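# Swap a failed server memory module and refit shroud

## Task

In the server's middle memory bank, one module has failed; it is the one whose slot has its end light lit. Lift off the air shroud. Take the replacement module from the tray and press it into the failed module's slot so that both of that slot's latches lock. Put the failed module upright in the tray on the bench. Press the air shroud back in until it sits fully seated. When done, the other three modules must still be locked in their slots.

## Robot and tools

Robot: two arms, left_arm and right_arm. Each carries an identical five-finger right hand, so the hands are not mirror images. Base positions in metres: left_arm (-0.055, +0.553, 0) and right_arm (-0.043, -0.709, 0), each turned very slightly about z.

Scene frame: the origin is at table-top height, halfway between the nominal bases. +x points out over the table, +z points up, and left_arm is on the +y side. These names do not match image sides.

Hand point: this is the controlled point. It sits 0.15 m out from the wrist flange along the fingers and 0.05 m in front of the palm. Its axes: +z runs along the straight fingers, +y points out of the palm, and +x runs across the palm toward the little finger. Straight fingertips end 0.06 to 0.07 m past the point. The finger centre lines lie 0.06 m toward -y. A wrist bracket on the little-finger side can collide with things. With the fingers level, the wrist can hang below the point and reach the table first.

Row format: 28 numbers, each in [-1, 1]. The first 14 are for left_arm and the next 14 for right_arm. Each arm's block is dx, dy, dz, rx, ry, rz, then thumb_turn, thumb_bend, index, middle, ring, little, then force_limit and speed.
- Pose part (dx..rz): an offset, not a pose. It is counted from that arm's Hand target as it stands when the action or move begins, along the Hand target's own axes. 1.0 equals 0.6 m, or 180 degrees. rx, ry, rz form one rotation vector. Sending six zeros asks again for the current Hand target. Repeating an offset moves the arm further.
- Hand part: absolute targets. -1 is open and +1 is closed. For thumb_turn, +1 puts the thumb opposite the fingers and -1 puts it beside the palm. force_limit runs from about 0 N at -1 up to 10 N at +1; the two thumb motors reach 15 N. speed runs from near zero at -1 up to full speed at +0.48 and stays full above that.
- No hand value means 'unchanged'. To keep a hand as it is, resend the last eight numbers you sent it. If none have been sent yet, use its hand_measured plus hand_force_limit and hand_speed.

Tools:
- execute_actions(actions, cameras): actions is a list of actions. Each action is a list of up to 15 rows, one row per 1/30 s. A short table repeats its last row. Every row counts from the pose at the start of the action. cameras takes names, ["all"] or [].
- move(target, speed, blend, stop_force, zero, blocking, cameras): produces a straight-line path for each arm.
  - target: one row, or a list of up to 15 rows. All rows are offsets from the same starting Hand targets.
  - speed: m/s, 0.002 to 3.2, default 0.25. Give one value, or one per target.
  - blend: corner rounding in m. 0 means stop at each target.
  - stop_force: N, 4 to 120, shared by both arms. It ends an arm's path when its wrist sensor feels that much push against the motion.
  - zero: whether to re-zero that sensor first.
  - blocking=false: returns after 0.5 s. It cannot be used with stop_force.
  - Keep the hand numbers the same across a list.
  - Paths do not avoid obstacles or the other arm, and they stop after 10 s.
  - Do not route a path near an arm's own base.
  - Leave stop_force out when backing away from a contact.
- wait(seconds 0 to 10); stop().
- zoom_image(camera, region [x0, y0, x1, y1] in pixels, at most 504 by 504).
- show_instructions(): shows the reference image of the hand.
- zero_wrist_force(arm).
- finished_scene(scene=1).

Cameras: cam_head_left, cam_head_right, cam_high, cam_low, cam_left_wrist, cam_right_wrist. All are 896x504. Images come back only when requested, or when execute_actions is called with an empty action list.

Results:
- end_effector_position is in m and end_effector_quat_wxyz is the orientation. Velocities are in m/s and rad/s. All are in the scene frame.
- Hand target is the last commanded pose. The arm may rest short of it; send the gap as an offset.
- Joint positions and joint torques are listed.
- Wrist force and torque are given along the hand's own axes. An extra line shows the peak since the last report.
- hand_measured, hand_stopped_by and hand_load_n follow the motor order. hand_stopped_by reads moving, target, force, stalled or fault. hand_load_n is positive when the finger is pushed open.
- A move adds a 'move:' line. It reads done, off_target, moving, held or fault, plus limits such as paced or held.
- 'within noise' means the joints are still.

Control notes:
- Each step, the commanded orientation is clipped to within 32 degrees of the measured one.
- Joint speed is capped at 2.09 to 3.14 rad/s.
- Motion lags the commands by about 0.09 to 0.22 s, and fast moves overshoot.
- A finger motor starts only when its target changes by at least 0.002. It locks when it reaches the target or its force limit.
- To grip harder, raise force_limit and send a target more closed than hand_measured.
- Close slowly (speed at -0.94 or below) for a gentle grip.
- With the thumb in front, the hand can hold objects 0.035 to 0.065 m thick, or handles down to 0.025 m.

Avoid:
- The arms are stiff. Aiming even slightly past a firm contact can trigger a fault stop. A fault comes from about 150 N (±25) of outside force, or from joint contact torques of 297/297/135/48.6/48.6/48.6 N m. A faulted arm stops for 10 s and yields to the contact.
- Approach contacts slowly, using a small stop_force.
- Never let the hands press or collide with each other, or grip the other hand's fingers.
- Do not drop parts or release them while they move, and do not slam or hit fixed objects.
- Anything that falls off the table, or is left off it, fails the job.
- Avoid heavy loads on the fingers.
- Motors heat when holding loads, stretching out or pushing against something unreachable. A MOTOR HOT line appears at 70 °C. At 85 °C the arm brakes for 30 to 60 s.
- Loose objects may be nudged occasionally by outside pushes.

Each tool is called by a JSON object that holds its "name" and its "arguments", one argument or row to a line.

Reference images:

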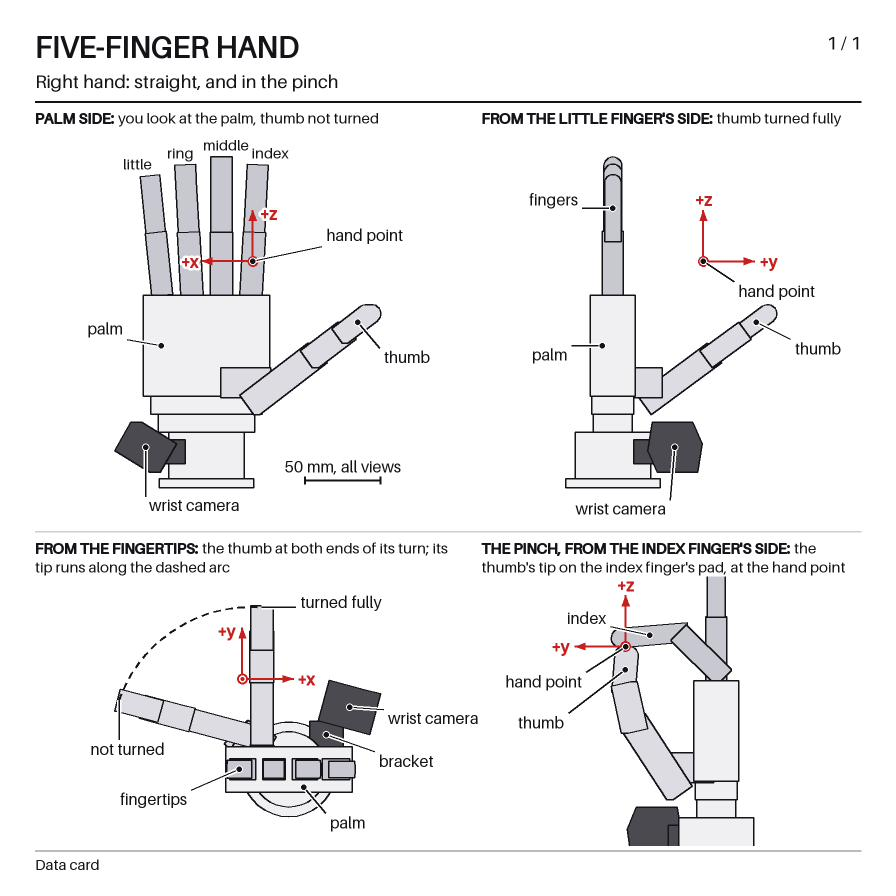

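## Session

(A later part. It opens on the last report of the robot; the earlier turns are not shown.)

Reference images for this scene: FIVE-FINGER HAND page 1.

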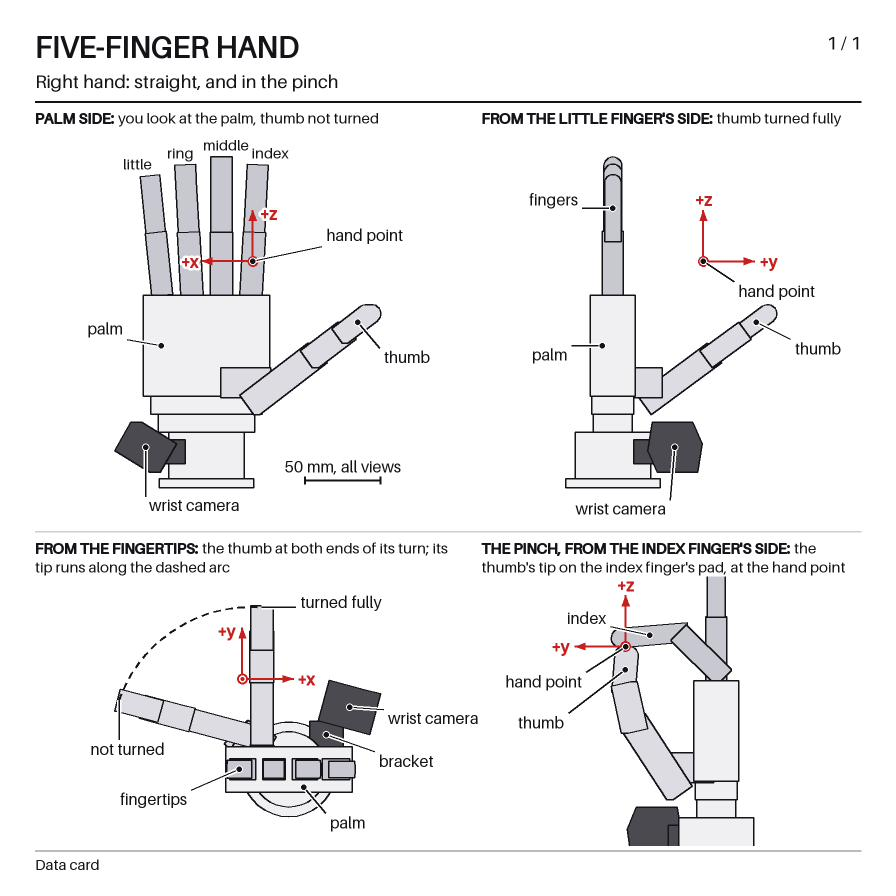

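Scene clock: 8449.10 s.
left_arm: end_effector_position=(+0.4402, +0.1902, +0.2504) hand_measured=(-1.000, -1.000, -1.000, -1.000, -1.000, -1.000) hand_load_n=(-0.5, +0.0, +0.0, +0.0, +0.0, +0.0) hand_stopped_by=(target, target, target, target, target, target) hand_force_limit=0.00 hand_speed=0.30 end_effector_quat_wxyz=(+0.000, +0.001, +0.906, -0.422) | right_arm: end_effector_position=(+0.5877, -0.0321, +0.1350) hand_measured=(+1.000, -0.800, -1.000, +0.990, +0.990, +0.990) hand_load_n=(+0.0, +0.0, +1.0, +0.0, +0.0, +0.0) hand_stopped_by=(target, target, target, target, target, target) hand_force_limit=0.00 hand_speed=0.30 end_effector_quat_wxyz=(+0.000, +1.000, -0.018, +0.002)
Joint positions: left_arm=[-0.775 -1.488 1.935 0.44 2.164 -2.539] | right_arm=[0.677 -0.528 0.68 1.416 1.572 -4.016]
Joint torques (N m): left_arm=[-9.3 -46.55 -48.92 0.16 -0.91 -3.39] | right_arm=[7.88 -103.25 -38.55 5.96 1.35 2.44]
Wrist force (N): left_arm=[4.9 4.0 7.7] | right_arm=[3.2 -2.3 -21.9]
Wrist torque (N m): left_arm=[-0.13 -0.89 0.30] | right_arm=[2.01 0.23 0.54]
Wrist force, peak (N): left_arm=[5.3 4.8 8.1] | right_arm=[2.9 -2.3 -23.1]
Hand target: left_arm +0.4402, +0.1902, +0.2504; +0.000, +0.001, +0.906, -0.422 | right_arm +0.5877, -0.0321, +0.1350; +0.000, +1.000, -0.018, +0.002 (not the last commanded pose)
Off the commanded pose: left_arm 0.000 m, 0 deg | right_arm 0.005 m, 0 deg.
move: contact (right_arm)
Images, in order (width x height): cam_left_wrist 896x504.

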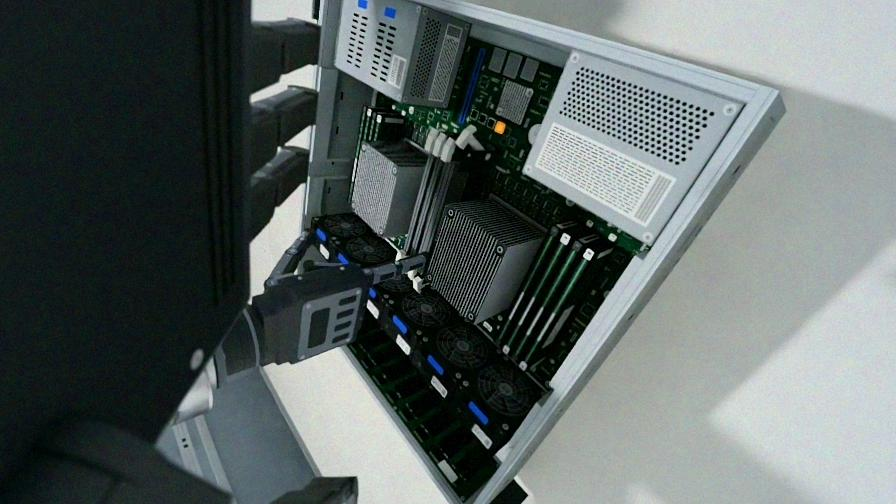

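{"name": "move", "arguments": {
  "target": [0,0,0,0,0,0,-1,-1,-1,-1,-1,-1,0.0,0.3,-0.00005,0,0.0092,0,0,0,1,-0.8,-1,0.99,0.99,0.99,0.0,0.3],
  "speed": 0.004,
  "stop_force": 10,
  "cameras": ["cam_left_wrist"]
}}

{"name": "zoom_image", "arguments": {
  "camera": "cam_left_wrist",
  "region": [380, 110, 520, 310]
}}

Scene clock: 8463.90 s.
left_arm: end_effector_position=(+0.4402, +0.1902, +0.2504) hand_measured=(-1.000, -1.000, -1.000, -1.000, -1.000, -1.000) hand_load_n=(+0.0, +0.0, +0.0, -0.5, +0.0, +0.0) hand_stopped_by=(target, target, target, target, target, target) hand_force_limit=0.00 hand_speed=0.30 end_effector_quat_wxyz=(+0.000, +0.001, +0.906, -0.422) | right_arm: end_effector_position=(+0.5877, -0.0320, +0.1323) hand_measured=(+1.000, -0.800, -1.000, +0.990, +0.990, +0.990) hand_load_n=(+0.0, +0.0, +2.5, +0.0, +0.0, +0.0) hand_stopped_by=(target, target, target, target, target, target) hand_force_limit=0.00 hand_speed=0.30 end_effector_quat_wxyz=(+0.000, +1.000, -0.018, +0.002)
Joint positions: left_arm=[-0.775 -1.488 1.935 0.44 2.164 -2.539] | right_arm=[0.677 -0.527 0.682 1.412 1.572 -4.016]
Joint torques (N m): left_arm=[-12.05 -46.97 -48.76 -0.17 -0.77 -3.03] | right_arm=[-4.29 -90.99 -32.87 6.06 2.75 2.08]
Wrist force (N): left_arm=[4.9 5.0 7.8] | right_arm=[3.5 -8.8 -31.1]
Wrist torque (N m): left_arm=[0.01 -0.89 0.33] | right_arm=[3.05 0.27 0.58]
Wrist force, peak (N): left_arm=[5.1 4.8 8.0] | right_arm=[3.9 -9.5 -32.7]
Hand target: left_arm +0.4402, +0.1902, +0.2504; +0.000, +0.001, +0.906, -0.422 | right_arm +0.5877, -0.0320, +0.1323; +0.000, +1.000, -0.018, +0.002 (not the last commanded pose)
Off the commanded pose: left_arm 0.000 m, 0 deg | right_arm 0.003 m, 0 deg.
move: contact (right_arm)
Images, in order (width x height): cam_left_wrist 896x504.

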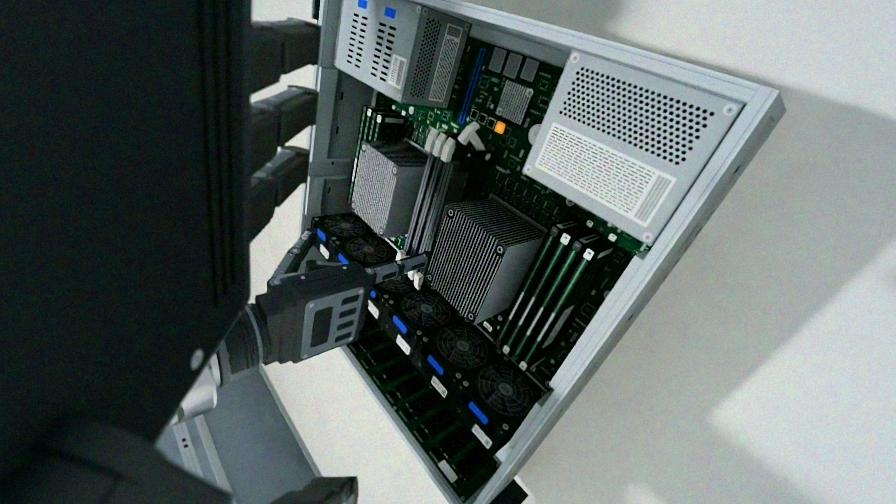

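Scaled by 2.520 from the camera's 896x504 image, which has a finer 1280x720 frame.

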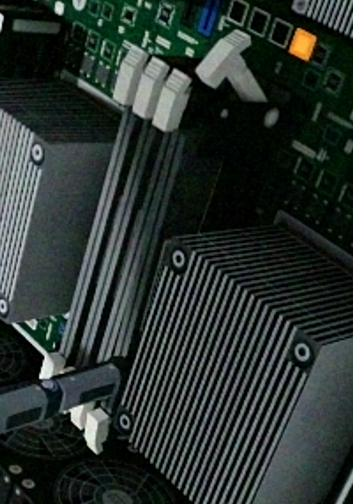

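{"name": "move", "arguments": {
  "target": [0,0,0,0,0,0,-1,-1,-1,-1,-1,-1,0.0,0.3,-0.00003,0,0.0055,0,0,0,1,-0.8,-1,0.99,0.99,0.99,0.0,0.3],
  "speed": 0.004,
  "stop_force": 10,
  "cameras": ["cam_left_wrist"]
}}

{"name": "zoom_image", "arguments": {
  "camera": "cam_left_wrist",
  "region": [380, 110, 520, 310]
}}

Scene clock: 8472.33 s.
left_arm: end_effector_position=(+0.4402, +0.1902, +0.2504) hand_measured=(-1.000, -1.000, -1.000, -1.000, -1.000, -1.000) hand_load_n=(+0.0, +0.0, +0.0, +0.0, +0.0, +0.0) hand_stopped_by=(target, target, target, target, target, target) hand_force_limit=0.00 hand_speed=0.30 end_effector_quat_wxyz=(+0.000, +0.001, +0.906, -0.422) | right_arm: end_effector_position=(+0.5877, -0.0320, +0.1307) hand_measured=(+1.000, -0.800, -1.000, +0.990, +0.990, +0.990) hand_load_n=(+0.0, +0.0, +4.5, +0.0, +0.0, +0.0) hand_stopped_by=(target, target, target, target, target, target) hand_force_limit=0.00 hand_speed=0.30 end_effector_quat_wxyz=(+0.000, +1.000, -0.018, +0.002)
Joint positions: left_arm=[-0.775 -1.488 1.935 0.44 2.164 -2.539] | right_arm=[0.677 -0.526 0.684 1.41 1.572 -4.015]
Joint torques (N m): left_arm=[-11.01 -46.48 -49.15 -0.13 -0.61 -3] | right_arm=[-3.23 -77.58 -24.04 7.06 6.55 1.91]
Wrist force (N): left_arm=[5.2 4.3 7.8] | right_arm=[2.2 -24.4 -44.2]
Wrist torque (N m): left_arm=[-0.09 -0.93 0.33] | right_arm=[4.76 0.06 0.55]
Wrist force, peak (N): left_arm=[5.2 4.5 8.0] | right_arm=[2.2 -25.0 -45.0]
Hand target: left_arm +0.4402, +0.1902, +0.2504; +0.000, +0.001, +0.906, -0.422 | right_arm +0.5877, -0.0320, +0.1307; +0.000, +1.000, -0.018, +0.002 (not the last commanded pose)
Off the commanded pose: left_arm 0.000 m, 0 deg | right_arm 0.002 m, 0 deg.
move: contact (right_arm)
Images, in order (width x height): cam_left_wrist 896x504.

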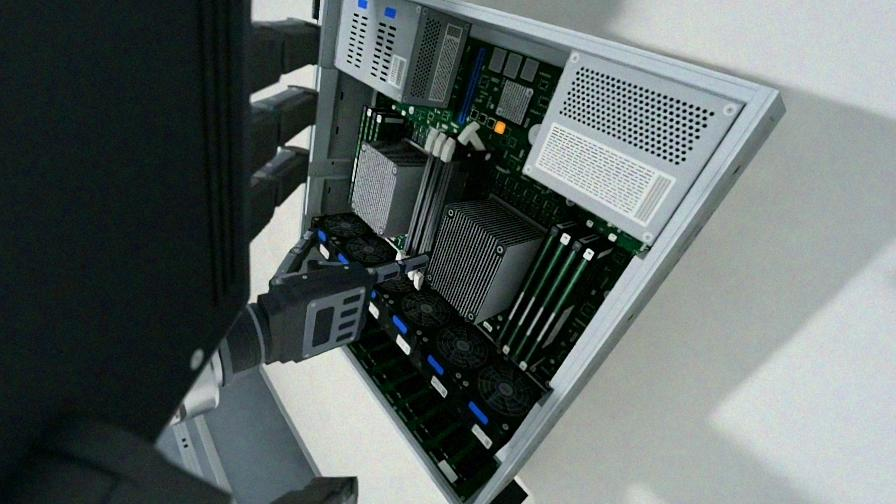

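Scaled by 2.520 from the camera's 896x504 image, which has a finer 1280x720 frame.

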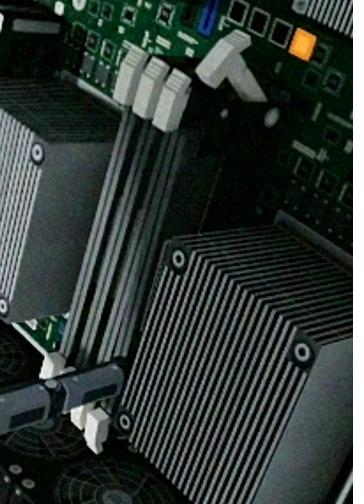

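{"name": "move", "arguments": {
  "target": [
    [0,0,0,0,0,0,-1,-1,-1,-1,-1,-1,0.0,0.3,0,0,-0.0033,0,0,0,1,-0.8,-1,0.99,0.99,0.99,0.0,0.3],
    [0,0,0,0,0,0,-1,-1,-1,-1,-1,-1,0.0,0.3,0.0004,0,-0.105,0,0,0,1,-0.8,-1,0.99,0.99,0.99,0.0,0.3]
  ],
  "speed": [0.01,0.08],
  "cameras": ["cam_right_wrist","cam_left_wrist"]
}}

{"name": "zoom_image", "arguments": {
  "camera": "cam_left_wrist",
  "region": [380, 110, 520, 310]
}}

Scene clock: 8479.60 s.
left_arm: end_effector_position=(+0.4402, +0.1902, +0.2504) hand_measured=(-1.000, -1.000, -1.000, -1.000, -1.000, -1.000) hand_load_n=(+0.0, +0.0, +0.0, +0.0, +0.0, +0.0) hand_stopped_by=(target, target, target, target, target, target) hand_force_limit=0.00 hand_speed=0.30 end_effector_quat_wxyz=(+0.000, +0.001, +0.906, -0.422) | right_arm: end_effector_position=(+0.5878, -0.0320, +0.1939) hand_measured=(+1.000, -0.800, -1.000, +0.990, +0.990, +0.990) hand_load_n=(+0.0, +0.0, +0.0, +0.0, +0.0, +0.0) hand_stopped_by=(target, target, target, target, target, target) hand_force_limit=0.00 hand_speed=0.30 end_effector_quat_wxyz=(-0.001, +1.000, -0.018, +0.002)
Joint positions: left_arm=[-0.775 -1.488 1.935 0.44 2.164 -2.539] | right_arm=[0.677 -0.545 0.61 1.503 1.572 -4.016]
Joint torques (N m): left_arm=[-8.93 -46.98 -48.19 -0.12 -0.53 -2.77] | right_arm=[-11.6 -102.51 -30.81 0.6 -1.1 -3.97]
Wrist force (N): left_arm=[5.2 4.3 8.0] | right_arm=[-1.0 4.6 -3.8]
Wrist torque (N m): left_arm=[-0.12 -0.94 0.33] | right_arm=[0.64 0.25 0.27]
Wrist force, peak (N): left_arm=[5.7 4.6 8.2] | right_arm=[2.1 -24.9 -44.5]
Hand target: left_arm +0.4402, +0.1902, +0.2504; +0.000, +0.001, +0.906, -0.422 | right_arm +0.5878, -0.0321, +0.1937; +0.000, +1.000, -0.018, +0.002
Off the commanded pose: left_arm 0.000 m, 0 deg | right_arm 0.000 m, 0 deg.
move: done
Images, in order (width x height): cam_left_wrist 896x504, cam_right_wrist 896x504.

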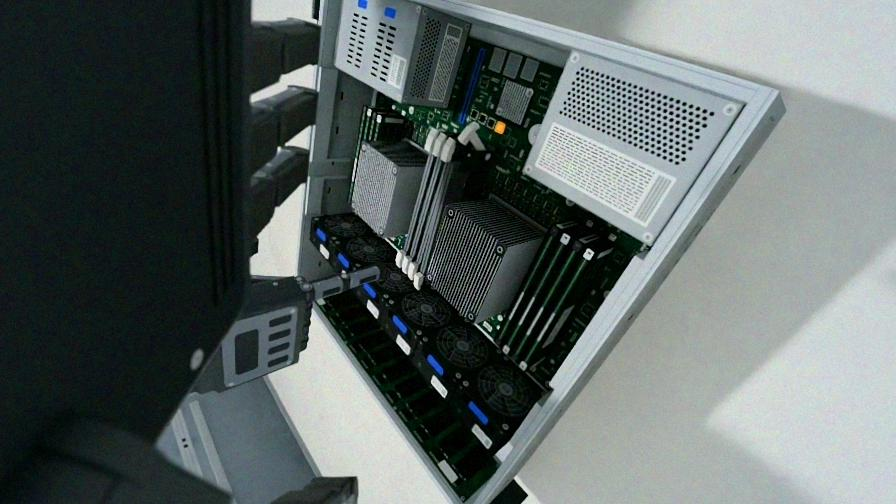

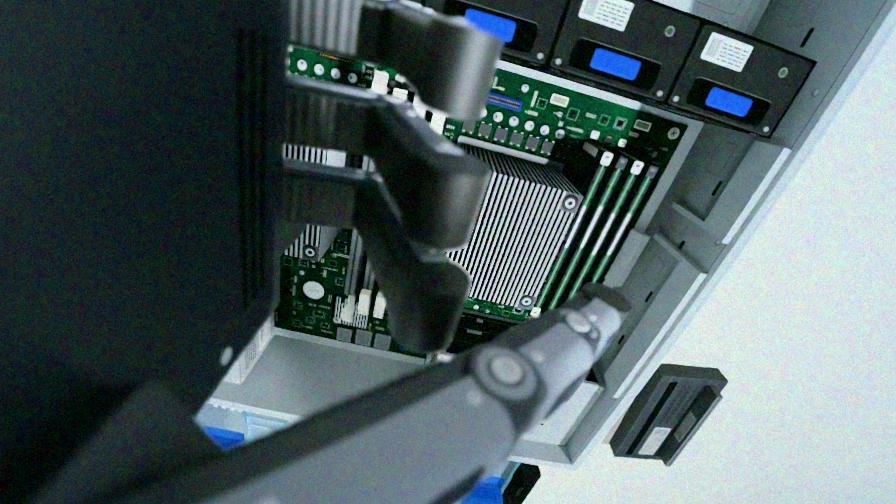

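Scaled by 2.520 from the camera's 896x504 image, which has a finer 1280x720 frame.

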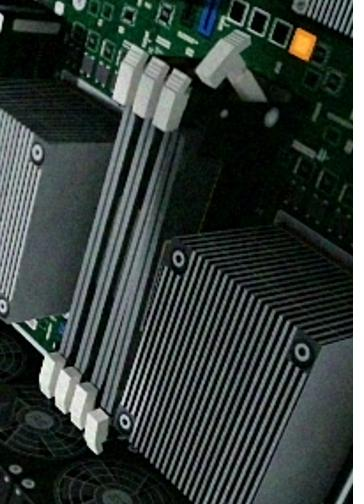

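{"name": "zoom_image", "arguments": {
  "camera": "cam_left_wrist",
  "region": [385, 240, 435, 300]
}}

{"name": "zoom_image", "arguments": {
  "camera": "cam_left_wrist",
  "region": [415, 110, 495, 190]
}}

Scaled by 8.400 from the camera's 896x504 image, which has a finer 1280x720 frame.

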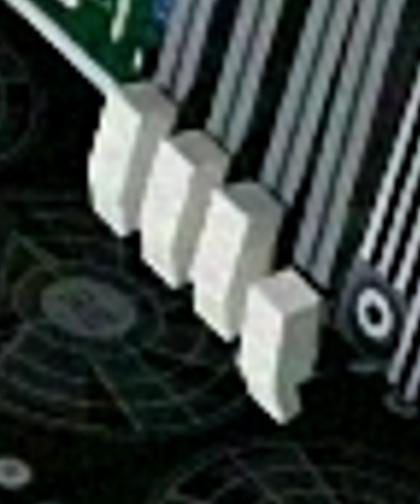

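Scaled by 6.300 from the camera's 896x504 image, which has a finer 1280x720 frame.

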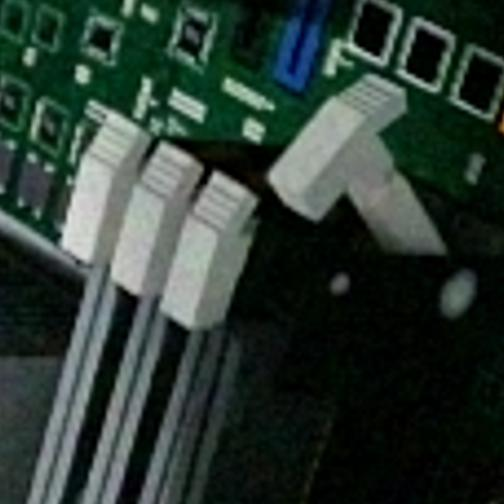

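{"name": "move", "arguments": {
  "target": [
    [0,0,0,0,0,0,-1,-1,-1,-1,-1,-1,0.0,0.3,-0.1501,0.0032,-0.0006,0,0,0,1,-0.8,-1,0.99,0.99,0.99,0.0,0.3],
    [0,0,0,0,0,0,-1,-1,-1,-1,-1,-1,0.0,0.3,-0.1504,0.0032,0.0722,0,0,0,1,-0.8,-1,0.99,0.99,0.99,0.0,0.3]
  ],
  "speed": [0.1,0.06],
  "blend": [0.01,0]
}}

{"name": "move", "arguments": {
  "target": [0,0,0,0,0,0,-1,-1,-1,-1,-1,-1,0.0,0.3,-0.00018,0,0.035,0,0,0,1,-0.8,-1,0.99,0.99,0.99,0.0,0.3],
  "speed": 0.006,
  "stop_force": 4,
  "cameras": ["cam_left_wrist"]
}}

{"name": "zoom_image", "arguments": {
  "camera": "cam_left_wrist",
  "region": [380, 110, 520, 310]
}}

Scene clock: 8502.80 s.
left_arm: end_effector_position=(+0.4402, +0.1902, +0.2504) hand_measured=(-1.000, -1.000, -1.000, -1.000, -1.000, -1.000) hand_load_n=(-0.5, +0.0, +0.0, +0.0, +0.0, +0.0) hand_stopped_by=(target, target, target, target, target, target) hand_force_limit=0.00 hand_speed=0.30 end_effector_quat_wxyz=(+0.000, +0.001, +0.906, -0.422) | right_arm: end_effector_position=(+0.4976, -0.0307, +0.1498) hand_measured=(+1.000, -0.800, -1.000, +0.990, +0.990, +0.990) hand_load_n=(+0.0, +0.0, +0.5, +0.0, +0.0, +0.0) hand_stopped_by=(target, target, target, target, target, target) hand_force_limit=0.00 hand_speed=0.30 end_effector_quat_wxyz=(+0.000, +1.000, -0.018, +0.002) end_effector_velocity=(+0.000, +0.000, +0.005) end_effector_angular_velocity=(+0.001, +0.001, +0.000)
Joint positions: left_arm=[-0.775 -1.488 1.935 0.44 2.164 -2.539] | right_arm=[0.739 -0.664 0.913 1.319 1.572 -3.954]
Joint velocities: left_arm=[within noise] | right_arm=[0 -0.003 -0.004 0.006 -0.001 0]
Joint torques (N m): left_arm=[-10.42 -49.45 -48.62 -0.17 -0.62 -3.09] | right_arm=[-12.66 -116.84 -47.99 6.25 1.42 -3.84]
Wrist force (N): left_arm=[4.6 4.3 7.7] | right_arm=[-1.0 4.8 -4.5]
Wrist torque (N m): left_arm=[-0.09 -0.84 0.30] | right_arm=[0.55 0.17 0.26]
Wrist force, peak (N): left_arm=[5.3 4.7 8.0] | right_arm=[-1.6 5.2 -4.7]
Hand target: left_arm +0.4402, +0.1902, +0.2504; +0.000, +0.001, +0.906, -0.422 | right_arm +0.4976, -0.0307, +0.1501; +0.000, +1.000, -0.018, +0.002
Off the commanded pose: left_arm 0.000 m, 0 deg | right_arm 0.000 m, 0 deg.
move: done

Scene clock: 8505.90 s.
left_arm: end_effector_position=(+0.4402, +0.1902, +0.2504) hand_measured=(-1.000, -1.000, -1.000, -1.000, -1.000, -1.000) hand_load_n=(+0.0, +0.0, +0.0, +0.0, +0.0, +0.0) hand_stopped_by=(target, target, target, target, target, target) hand_force_limit=0.00 hand_speed=0.30 end_effector_quat_wxyz=(+0.000, +0.001, +0.906, -0.422) | right_arm: end_effector_position=(+0.4976, -0.0307, +0.1386) hand_measured=(+1.000, -0.800, -1.000, +0.990, +0.990, +0.990) hand_load_n=(+0.0, +0.0, +0.0, +0.0, +0.0, +0.0) hand_stopped_by=(target, target, target, target, target, target) hand_force_limit=0.00 hand_speed=0.30 end_effector_quat_wxyz=(+0.000, +1.000, -0.018, +0.002)
Joint positions: left_arm=[-0.775 -1.488 1.935 0.44 2.164 -2.539] | right_arm=[0.739 -0.658 0.922 1.304 1.572 -3.954]
Joint torques (N m): left_arm=[-10.4 -47.27 -47.74 -0.44 -0.67 -3.26] | right_arm=[-1.88 -114.06 -47.28 5.54 -0.44 -0.74]
Wrist force (N): left_arm=[5.1 4.3 8.0] | right_arm=[-1.9 4.0 -8.6]
Wrist torque (N m): left_arm=[-0.10 -0.92 0.32] | right_arm=[0.80 0.05 0.22]
Wrist force, peak (N): left_arm=[5.2 4.7 8.0] | right_arm=[-2.1 4.2 -10.0]
Hand target: left_arm +0.4402, +0.1902, +0.2504; +0.000, +0.001, +0.906, -0.422 | right_arm +0.4976, -0.0307, +0.1386; +0.000, +1.000, -0.018, +0.002 (not the last commanded pose)
Off the commanded pose: left_arm 0.000 m, 0 deg | right_arm 0.009 m, 0 deg.
move: contact (right_arm)
Images, in order (width x height): cam_left_wrist 896x504.

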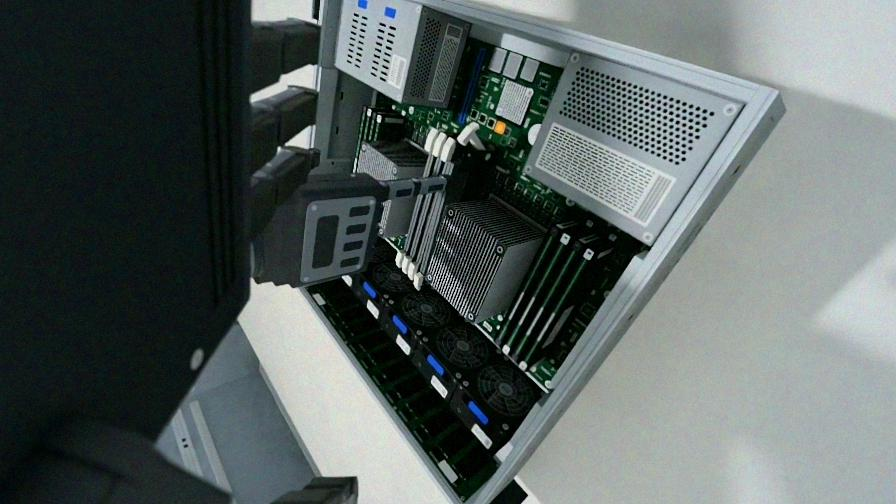

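Scaled by 2.520 from the camera's 896x504 image, which has a finer 1280x720 frame.

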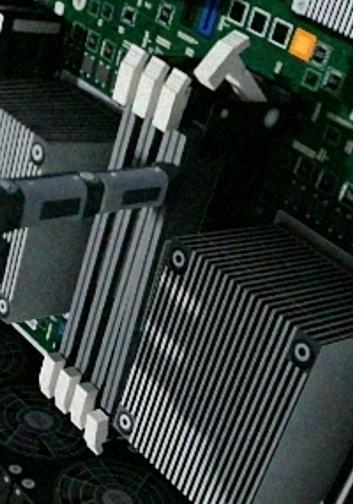

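{"name": "execute_actions", "arguments": {
  "actions": [],
  "cameras": ["cam_left_wrist", "cam_right_wrist"]
}}

Scene clock: 8523.37 s.
left_arm: end_effector_position=(+0.4402, +0.1902, +0.2504) hand_measured=(-1.000, -1.000, -1.000, -1.000, -1.000, -1.000) hand_load_n=(+0.0, +0.0, +0.0, +0.0, -0.5, +0.0) hand_stopped_by=(target, target, target, target, target, target) hand_force_limit=0.00 hand_speed=0.30 end_effector_quat_wxyz=(+0.000, +0.001, +0.906, -0.422) | right_arm: end_effector_position=(+0.4976, -0.0307, +0.1386) hand_measured=(+1.000, -0.800, -1.000, +0.990, +0.990, +0.990) hand_load_n=(+0.0, +0.0, +0.0, +0.0, +0.0, +0.0) hand_stopped_by=(target, target, target, target, target, target) hand_force_limit=0.00 hand_speed=0.30 end_effector_quat_wxyz=(+0.000, +1.000, -0.018, +0.002)
Joint positions: left_arm=[-0.775 -1.488 1.935 0.44 2.164 -2.539] | right_arm=[0.739 -0.658 0.922 1.304 1.572 -3.954]
Joint velocities: within noise
Joint torques (N m): left_arm=[-8.01 -45.9 -47.09 -0.45 -0.5 -2.93] | right_arm=[-1.1 -114.03 -47.55 5.49 -0.45 -0.9]
Motor temperatures (°C): left_arm=[31 32 34 34 31 35] | right_arm=[27 32 31 36 38 37]
Wrist force (N): left_arm=[5.0 4.5 8.0] | right_arm=[-1.7 4.4 -8.5]
Wrist torque (N m): left_arm=[-0.07 -0.91 0.32] | right_arm=[0.87 0.04 0.24]
Wrist force, peak (N): left_arm=[5.4 4.3 8.3] | right_arm=[-1.9 4.0 -9.5]
Hand target: left_arm +0.4402, +0.1902, +0.2504; +0.000, +0.001, +0.906, -0.422 | right_arm +0.4976, -0.0307, +0.1386; +0.000, +1.000, -0.018, +0.002 (not the last commanded pose)
Off the commanded pose: left_arm 0.000 m, 0 deg | right_arm 0.009 m, 0 deg.
Images, in order (width x height): cam_left_wrist 896x504, cam_right_wrist 896x504.

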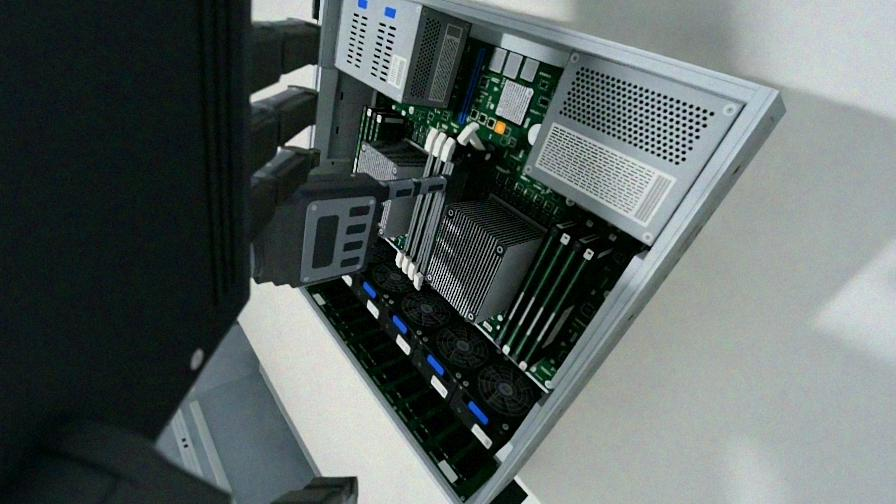

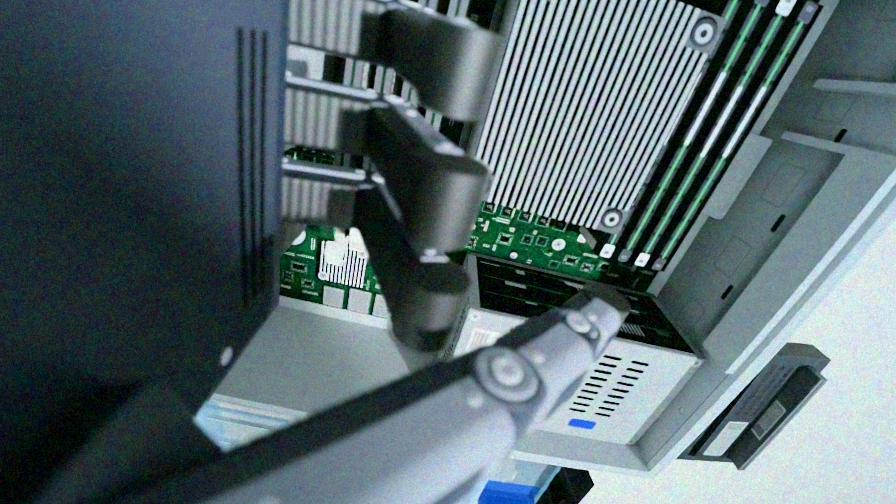

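{"name": "zoom_image", "arguments": {
  "camera": "cam_left_wrist",
  "region": [415, 110, 495, 190]
}}

{"name": "zoom_image", "arguments": {
  "camera": "cam_left_wrist",
  "region": [375, 235, 445, 300]
}}

Scaled by 6.300 from the camera's 896x504 image, which has a finer 1280x720 frame.

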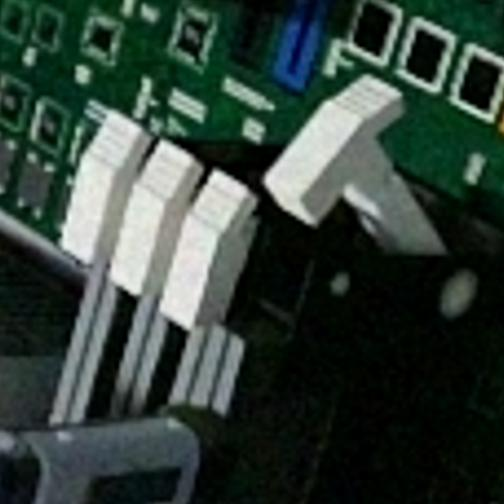

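Scaled by 7.200 from the camera's 896x504 image, which has a finer 1280x720 frame.

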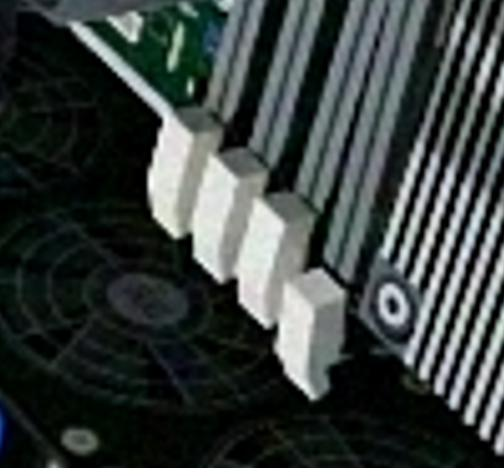

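{"name": "move", "arguments": {
  "target": [0,0,0,0,0,0,-1,-1,-1,-1,-1,-1,0.0,0.3, 0,0,0.0167,0,0,0,1,-0.8,-1,0.99,0.99,0.99,0.0,0.3],
  "speed": 0.004,
  "stop_force": 20,
  "cameras": ["cam_left_wrist"]
}}

{"name": "zoom_image", "arguments": {
  "camera": "cam_left_wrist",
  "region": [375, 110, 525, 300]
}}

Scene clock: 8534.83 s.
left_arm: end_effector_position=(+0.4402, +0.1902, +0.2504) hand_measured=(-1.000, -1.000, -1.000, -1.000, -1.000, -1.000) hand_load_n=(+0.0, +0.0, +0.0, +0.0, +0.0, +0.0) hand_stopped_by=(target, target, target, target, target, target) hand_force_limit=0.00 hand_speed=0.30 end_effector_quat_wxyz=(+0.000, +0.001, +0.906, -0.422) | right_arm: end_effector_position=(+0.4977, -0.0307, +0.1324) hand_measured=(+1.000, -0.800, -1.000, +0.990, +0.990, +0.990) hand_load_n=(+0.0, +0.0, +0.5, +0.0, +0.0, +0.0) hand_stopped_by=(target, target, target, target, target, target) hand_force_limit=0.00 hand_speed=0.30 end_effector_quat_wxyz=(-0.001, +1.000, -0.018, +0.002)
Joint positions: left_arm=[-0.775 -1.488 1.935 0.44 2.164 -2.539] | right_arm=[0.739 -0.655 0.927 1.295 1.572 -3.954]
Joint torques (N m): left_arm=[-11.45 -50.43 -48.67 -0.06 -1.02 -3.2] | right_arm=[-5.8 -90.82 -38.35 2.7 3.35 -1.83]
Wrist force (N): left_arm=[4.9 4.4 7.5] | right_arm=[-7.1 -1.6 -29.4]
Wrist torque (N m): left_arm=[-0.07 -0.88 0.31] | right_arm=[2.28 -0.37 -0.09]
Wrist force, peak (N): left_arm=[5.1 4.4 8.4] | right_arm=[-7.2 -1.0 -30.7]
Hand target: left_arm +0.4402, +0.1902, +0.2504; +0.000, +0.001, +0.906, -0.422 | right_arm +0.4977, -0.0307, +0.1324; -0.001, +1.000, -0.018, +0.002 (not the last commanded pose)
Off the commanded pose: left_arm 0.000 m, 0 deg | right_arm 0.004 m, 0 deg.
move: contact (right_arm)
Images, in order (width x height): cam_left_wrist 896x504.

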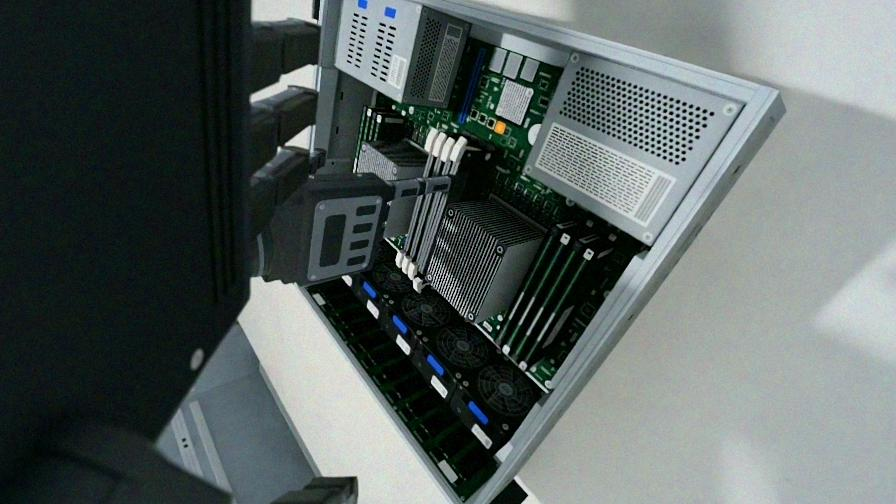

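Scaled by 2.653 from the camera's 896x504 image, which has a finer 1280x720 frame.

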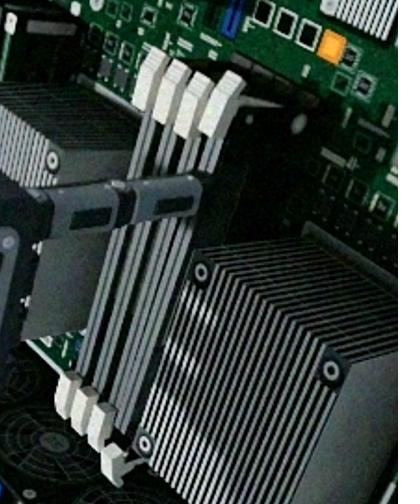

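{"name": "move", "arguments": {
  "target": [
    [0,0,0,0,0,0,-1,-1,-1,-1,-1,-1,0.0,0.3, 0,0,-0.0467,0,0,0,1,-0.8,-1,0.99,0.99,0.99,0.0,0.3],
    [0,0,0,0,0,0,-1,-1,-1,-1,-1,-1,0.0,0.3, 0.0382,0.0011,-0.0465,0,0,0,1,-0.8,-1,0.99,-1,0.99,0.0,0.3]
  ],
  "speed": [0.05, 0.05],
  "cameras": ["cam_left_wrist", "cam_right_wrist"]
}}

{"name": "zoom_image", "arguments": {
  "camera": "cam_left_wrist",
  "region": [375, 110, 525, 300]
}}

Scene clock: 8569.93 s.
left_arm: end_effector_position=(+0.4402, +0.1902, +0.2504) hand_measured=(-1.000, -1.000, -1.000, -1.000, -1.000, -1.000) hand_load_n=(+0.0, +0.0, +0.0, +0.0, +0.0, +0.0) hand_stopped_by=(target, target, target, target, target, target) hand_force_limit=0.00 hand_speed=0.30 end_effector_quat_wxyz=(+0.000, +0.001, +0.906, -0.422) | right_arm: end_effector_position=(+0.5204, -0.0322, +0.1604) hand_measured=(+1.000, -0.800, -1.000, +0.990, -1.000, +0.990) hand_load_n=(+0.0, +0.0, +0.0, +0.0, +0.0, +0.0) hand_stopped_by=(target, target, target, target, target, target) hand_force_limit=0.00 hand_speed=0.30 end_effector_quat_wxyz=(-0.001, +1.000, -0.018, +0.002)
Joint positions: left_arm=[-0.775 -1.488 1.935 0.44 2.164 -2.539] | right_arm=[0.721 -0.642 0.852 1.357 1.572 -3.971]
Joint torques (N m): left_arm=[-10.54 -46.18 -46.97 -0.01 0.14 -2.87] | right_arm=[13.87 -120.07 -30.15 1.01 -1.21 2.99]
Wrist force (N): left_arm=[5.3 4.6 8.1] | right_arm=[-1.2 4.8 -4.3]
Wrist torque (N m): left_arm=[-0.07 -0.95 0.34] | right_arm=[0.55 0.18 0.29]
Wrist force, peak (N): left_arm=[5.1 4.3 8.5] | right_arm=[-7.2 -1.1 -30.4]
Hand target: left_arm +0.4402, +0.1902, +0.2504; +0.000, +0.001, +0.906, -0.422 | right_arm +0.5204, -0.0322, +0.1604; -0.001, +1.000, -0.018, +0.002
Off the commanded pose: left_arm 0.000 m, 0 deg | right_arm 0.000 m, 0 deg.
move: done
Images, in order (width x height): cam_left_wrist 896x504, cam_right_wrist 896x504.

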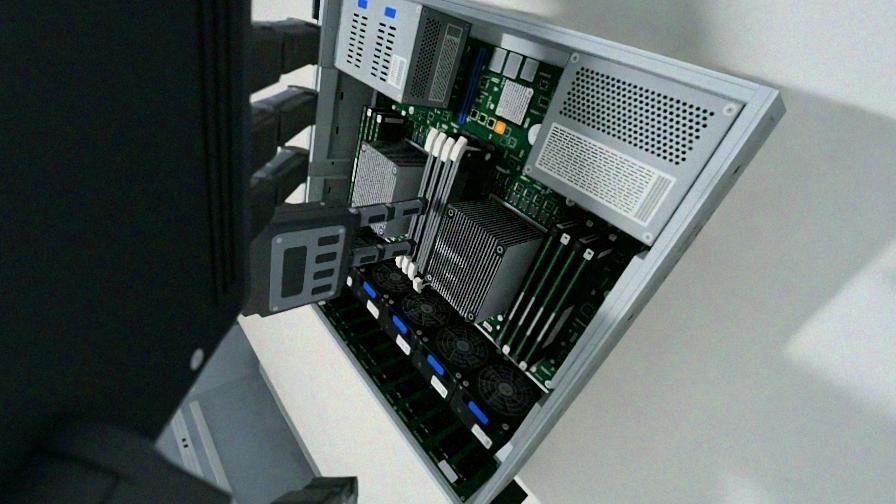

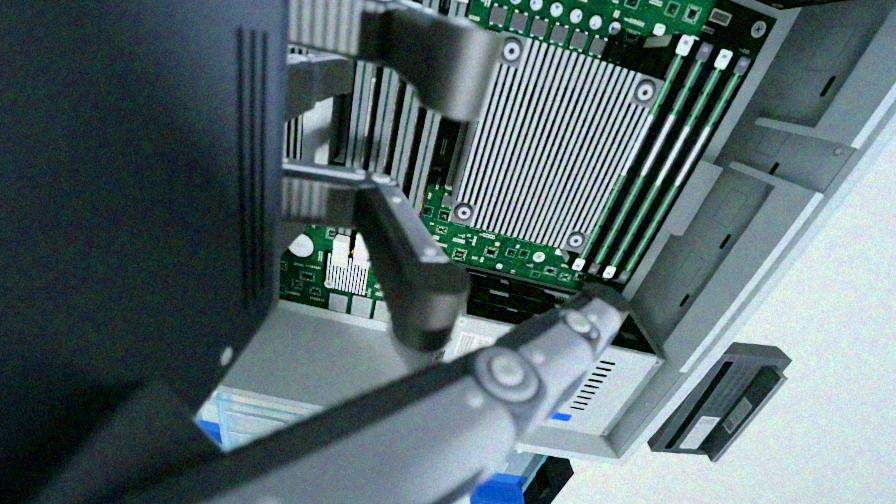

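Scaled by 2.653 from the camera's 896x504 image, which has a finer 1280x720 frame.

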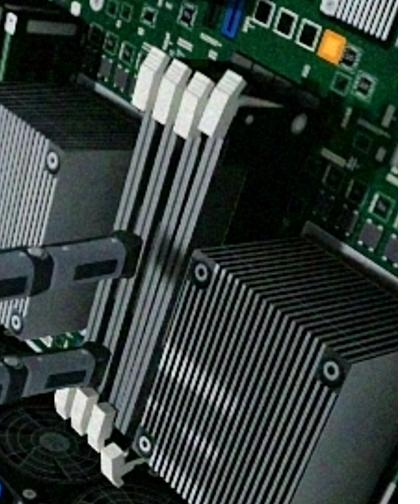

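{"name": "move", "arguments": {
  "target": [
    [0,0,0,0,0,0,-1,-1,-1,-1,-1,-1,0.0,0.3, 0,0,0.0467,0,0,0,1,-0.8,-1,0.99,-1,0.99,0.0,0.3]
  ],
  "speed": 0.01,
  "stop_force": 4,
  "cameras": ["cam_left_wrist"]
}}

{"name": "zoom_image", "arguments": {
  "camera": "cam_left_wrist",
  "region": [375, 110, 525, 300]
}}

Scene clock: 8576.70 s.
left_arm: end_effector_position=(+0.4402, +0.1902, +0.2504) hand_measured=(-1.000, -1.000, -1.000, -1.000, -1.000, -1.000) hand_load_n=(-0.5, +0.0, +0.0, +0.0, -0.5, +0.0) hand_stopped_by=(target, target, target, target, target, target) hand_force_limit=0.00 hand_speed=0.30 end_effector_quat_wxyz=(+0.000, +0.001, +0.906, -0.422) | right_arm: end_effector_position=(+0.5205, -0.0322, +0.1352) hand_measured=(+1.000, -0.800, -1.000, +0.990, -1.000, +0.990) hand_load_n=(+0.0, +0.0, +0.0, +0.0, +0.0, +0.0) hand_stopped_by=(target, target, target, target, target, target) hand_force_limit=0.00 hand_speed=0.30 end_effector_quat_wxyz=(-0.001, +1.000, -0.018, +0.002)
Joint positions: left_arm=[-0.775 -1.488 1.935 0.44 2.164 -2.539] | right_arm=[0.721 -0.629 0.874 1.323 1.572 -3.971]
Joint torques (N m): left_arm=[-9.39 -47.65 -46.99 -0.25 -0.66 -3.27] | right_arm=[-5.19 -113.62 -44.69 5.84 0.93 -1.98]
Wrist force (N): left_arm=[4.8 4.5 8.0] | right_arm=[-0.7 3.9 -11.8]
Wrist torque (N m): left_arm=[-0.07 -0.88 0.31] | right_arm=[1.00 0.43 0.31]
Wrist force, peak (N): left_arm=[5.3 4.9 8.2] | right_arm=[-1.2 3.9 -16.7]
Hand target: left_arm +0.4402, +0.1902, +0.2504; +0.000, +0.001, +0.906, -0.422 | right_arm +0.5205, -0.0322, +0.1352; -0.001, +1.000, -0.018, +0.002 (not the last commanded pose)
Off the commanded pose: left_arm 0.000 m, 0 deg | right_arm 0.003 m, 0 deg.
move: contact (right_arm)
Images, in order (width x height): cam_left_wrist 896x504.

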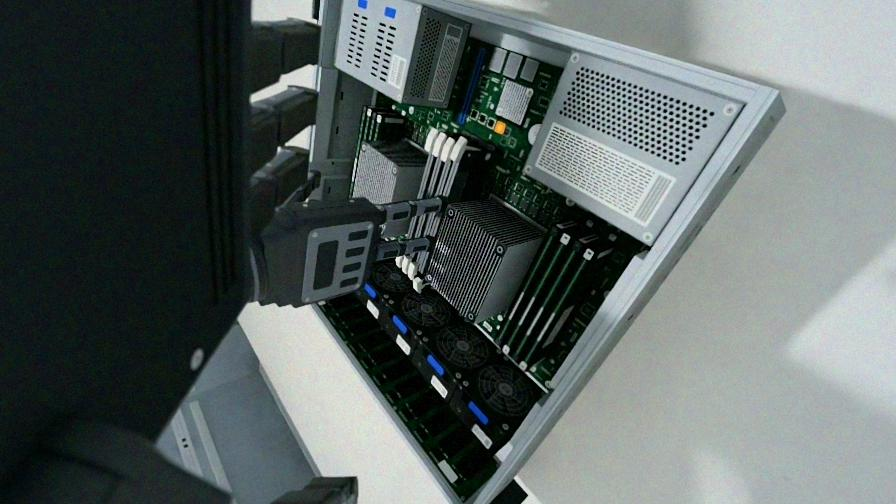

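Scaled by 2.653 from the camera's 896x504 image, which has a finer 1280x720 frame.

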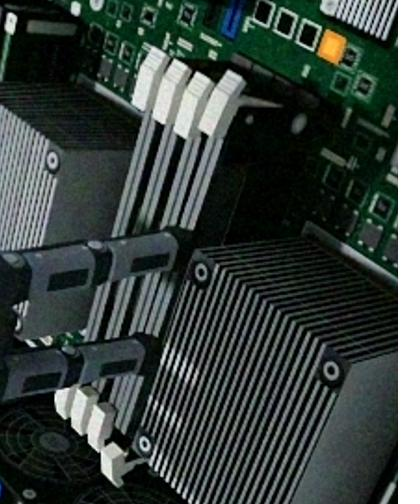

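{"name": "move", "arguments": {
  "target": [
    [0,0,0,0,0,0,-1,-1,-1,-1,-1,-1,0.0,0.3, 0,0,0.0133,0,0,0,1,-0.8,-1,0.99,-1,0.99,0.0,0.3]
  ],
  "speed": 0.004,
  "stop_force": 30,
  "cameras": ["cam_left_wrist"]
}}

{"name": "zoom_image", "arguments": {
  "camera": "cam_left_wrist",
  "region": [375, 110, 525, 300]
}}

Scene clock: 8584.90 s.
left_arm: end_effector_position=(+0.4402, +0.1902, +0.2504) hand_measured=(-1.000, -1.000, -1.000, -1.000, -1.000, -1.000) hand_load_n=(+0.0, +0.0, +0.0, +0.0, +0.0, +0.0) hand_stopped_by=(target, target, target, target, target, target) hand_force_limit=0.00 hand_speed=0.30 end_effector_quat_wxyz=(+0.000, +0.001, +0.906, -0.422) | right_arm: end_effector_position=(+0.5205, -0.0321, +0.1322) hand_measured=(+1.000, -0.800, -1.000, +0.990, -1.000, +0.990) hand_load_n=(+0.0, +0.0, +0.5, +0.0, +0.5, +0.0) hand_stopped_by=(target, target, target, target, target, target) hand_force_limit=0.00 hand_speed=0.30 end_effector_quat_wxyz=(-0.001, +1.000, -0.018, +0.002)
Joint positions: left_arm=[-0.775 -1.488 1.935 0.44 2.164 -2.539] | right_arm=[0.721 -0.628 0.877 1.319 1.572 -3.971]
Joint torques (N m): left_arm=[-8.05 -48.86 -47.41 0.15 -0.35 -2.78] | right_arm=[-2.81 -79.1 -29.37 3.95 0.88 2.26]
Wrist force (N): left_arm=[5.0 4.8 7.6] | right_arm=[4.1 0.1 -41.9]
Wrist torque (N m): left_arm=[0.00 -0.89 0.34] | right_arm=[3.00 1.34 0.52]
Wrist force, peak (N): left_arm=[5.3 4.3 8.7] | right_arm=[3.8 -0.2 -43.3]
Hand target: left_arm +0.4402, +0.1902, +0.2504; +0.000, +0.001, +0.906, -0.422 | right_arm +0.5205, -0.0321, +0.1322; -0.001, +1.000, -0.018, +0.002 (not the last commanded pose)
Off the commanded pose: left_arm 0.000 m, 0 deg | right_arm 0.005 m, 0 deg.
move: contact (right_arm)
Images, in order (width x height): cam_left_wrist 896x504.

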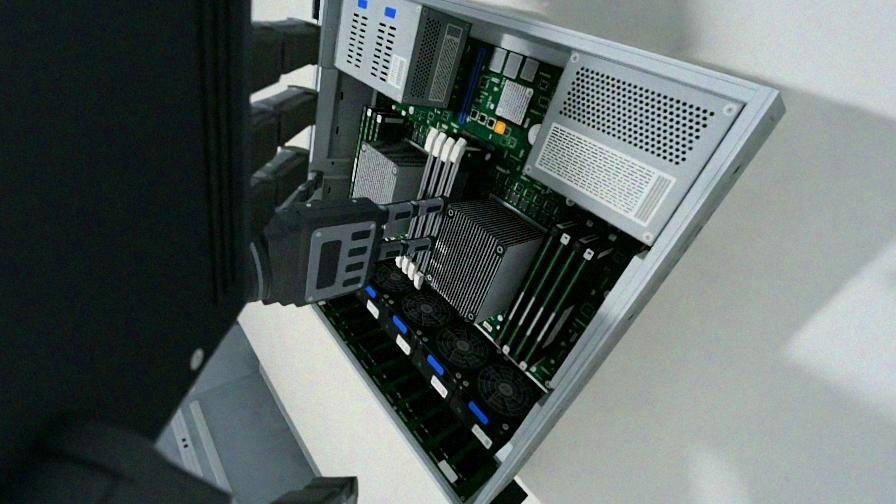

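Scaled by 2.653 from the camera's 896x504 image, which has a finer 1280x720 frame.

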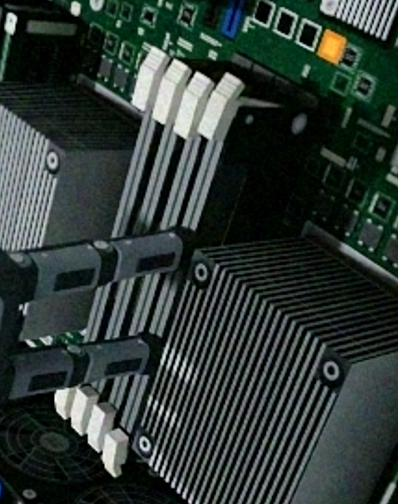

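{"name": "move", "arguments": {
  "target": [
    [0,0,0,0,0,0,-1,-1,-1,-1,-1,-1,0.0,0.3, 0,0,0.0133,0,0,0,1,-0.8,-1,0.99,-1,0.99,0.0,0.3]
  ],
  "speed": 0.004,
  "stop_force": 15,
  "cameras": ["cam_left_wrist"]
}}

{"name": "zoom_image", "arguments": {
  "camera": "cam_left_wrist",
  "region": [375, 110, 525, 300]
}}

Scene clock: 8590.20 s.
left_arm: end_effector_position=(+0.4402, +0.1902, +0.2504) hand_measured=(-1.000, -1.000, -1.000, -1.000, -1.000, -1.000) hand_load_n=(+0.0, +0.0, +0.0, +0.0, +0.0, -0.5) hand_stopped_by=(target, target, target, target, target, target) hand_force_limit=0.00 hand_speed=0.30 end_effector_quat_wxyz=(+0.000, +0.001, +0.906, -0.422) | right_arm: end_effector_position=(+0.5206, -0.0321, +0.1296) hand_measured=(+1.000, -0.800, -1.000, +0.990, -1.000, +0.990) hand_load_n=(+0.0, +0.0, +0.5, +0.0, +0.5, +0.0) hand_stopped_by=(target, target, target, target, target, target) hand_force_limit=0.00 hand_speed=0.30 end_effector_quat_wxyz=(-0.001, +1.000, -0.018, +0.002)
Joint positions: left_arm=[-0.775 -1.488 1.935 0.44 2.164 -2.539] | right_arm=[0.721 -0.627 0.879 1.315 1.572 -3.971]
Joint torques (N m): left_arm=[-8.68 -48.36 -45.55 0.13 -0.64 -2.91] | right_arm=[-4.1 -57.67 -19.53 1.77 1.06 2.08]
Wrist force (N): left_arm=[5.4 4.2 7.5] | right_arm=[2.2 -2.8 -61.0]
Wrist torque (N m): left_arm=[-0.09 -0.95 0.34] | right_arm=[4.37 1.46 0.38]
Wrist force, peak (N): left_arm=[5.6 4.5 8.3] | right_arm=[2.1 -2.8 -61.4]
Hand target: left_arm +0.4402, +0.1902, +0.2504; +0.000, +0.001, +0.906, -0.422 | right_arm +0.5206, -0.0321, +0.1296; -0.001, +1.000, -0.018, +0.002 (not the last commanded pose)
Off the commanded pose: left_arm 0.000 m, 0 deg | right_arm 0.005 m, 0 deg.
move: contact (right_arm)
Images, in order (width x height): cam_left_wrist 896x504.

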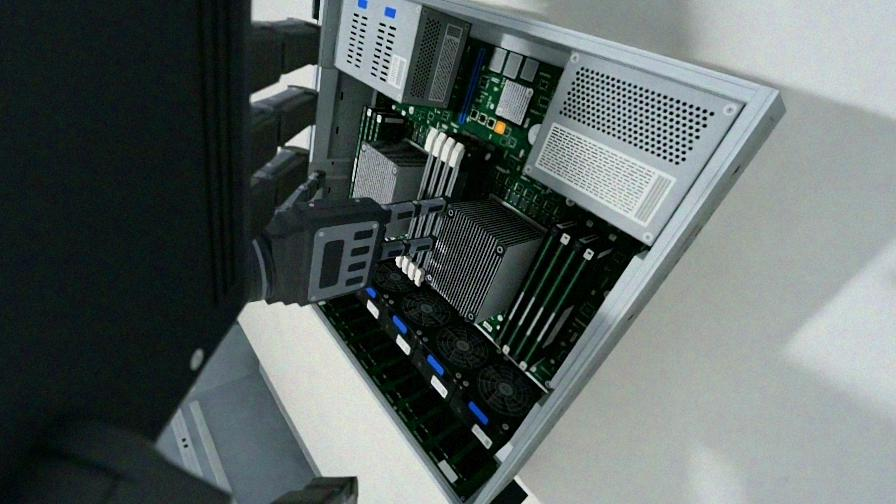

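Scaled by 2.653 from the camera's 896x504 image, which has a finer 1280x720 frame.

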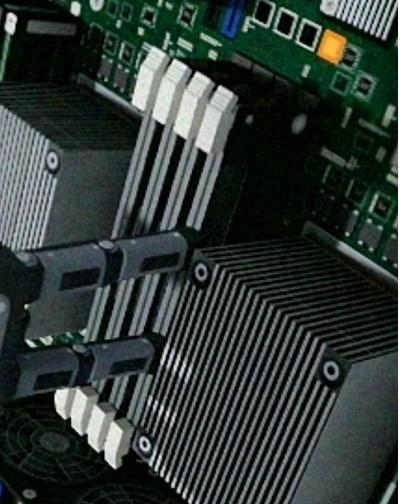

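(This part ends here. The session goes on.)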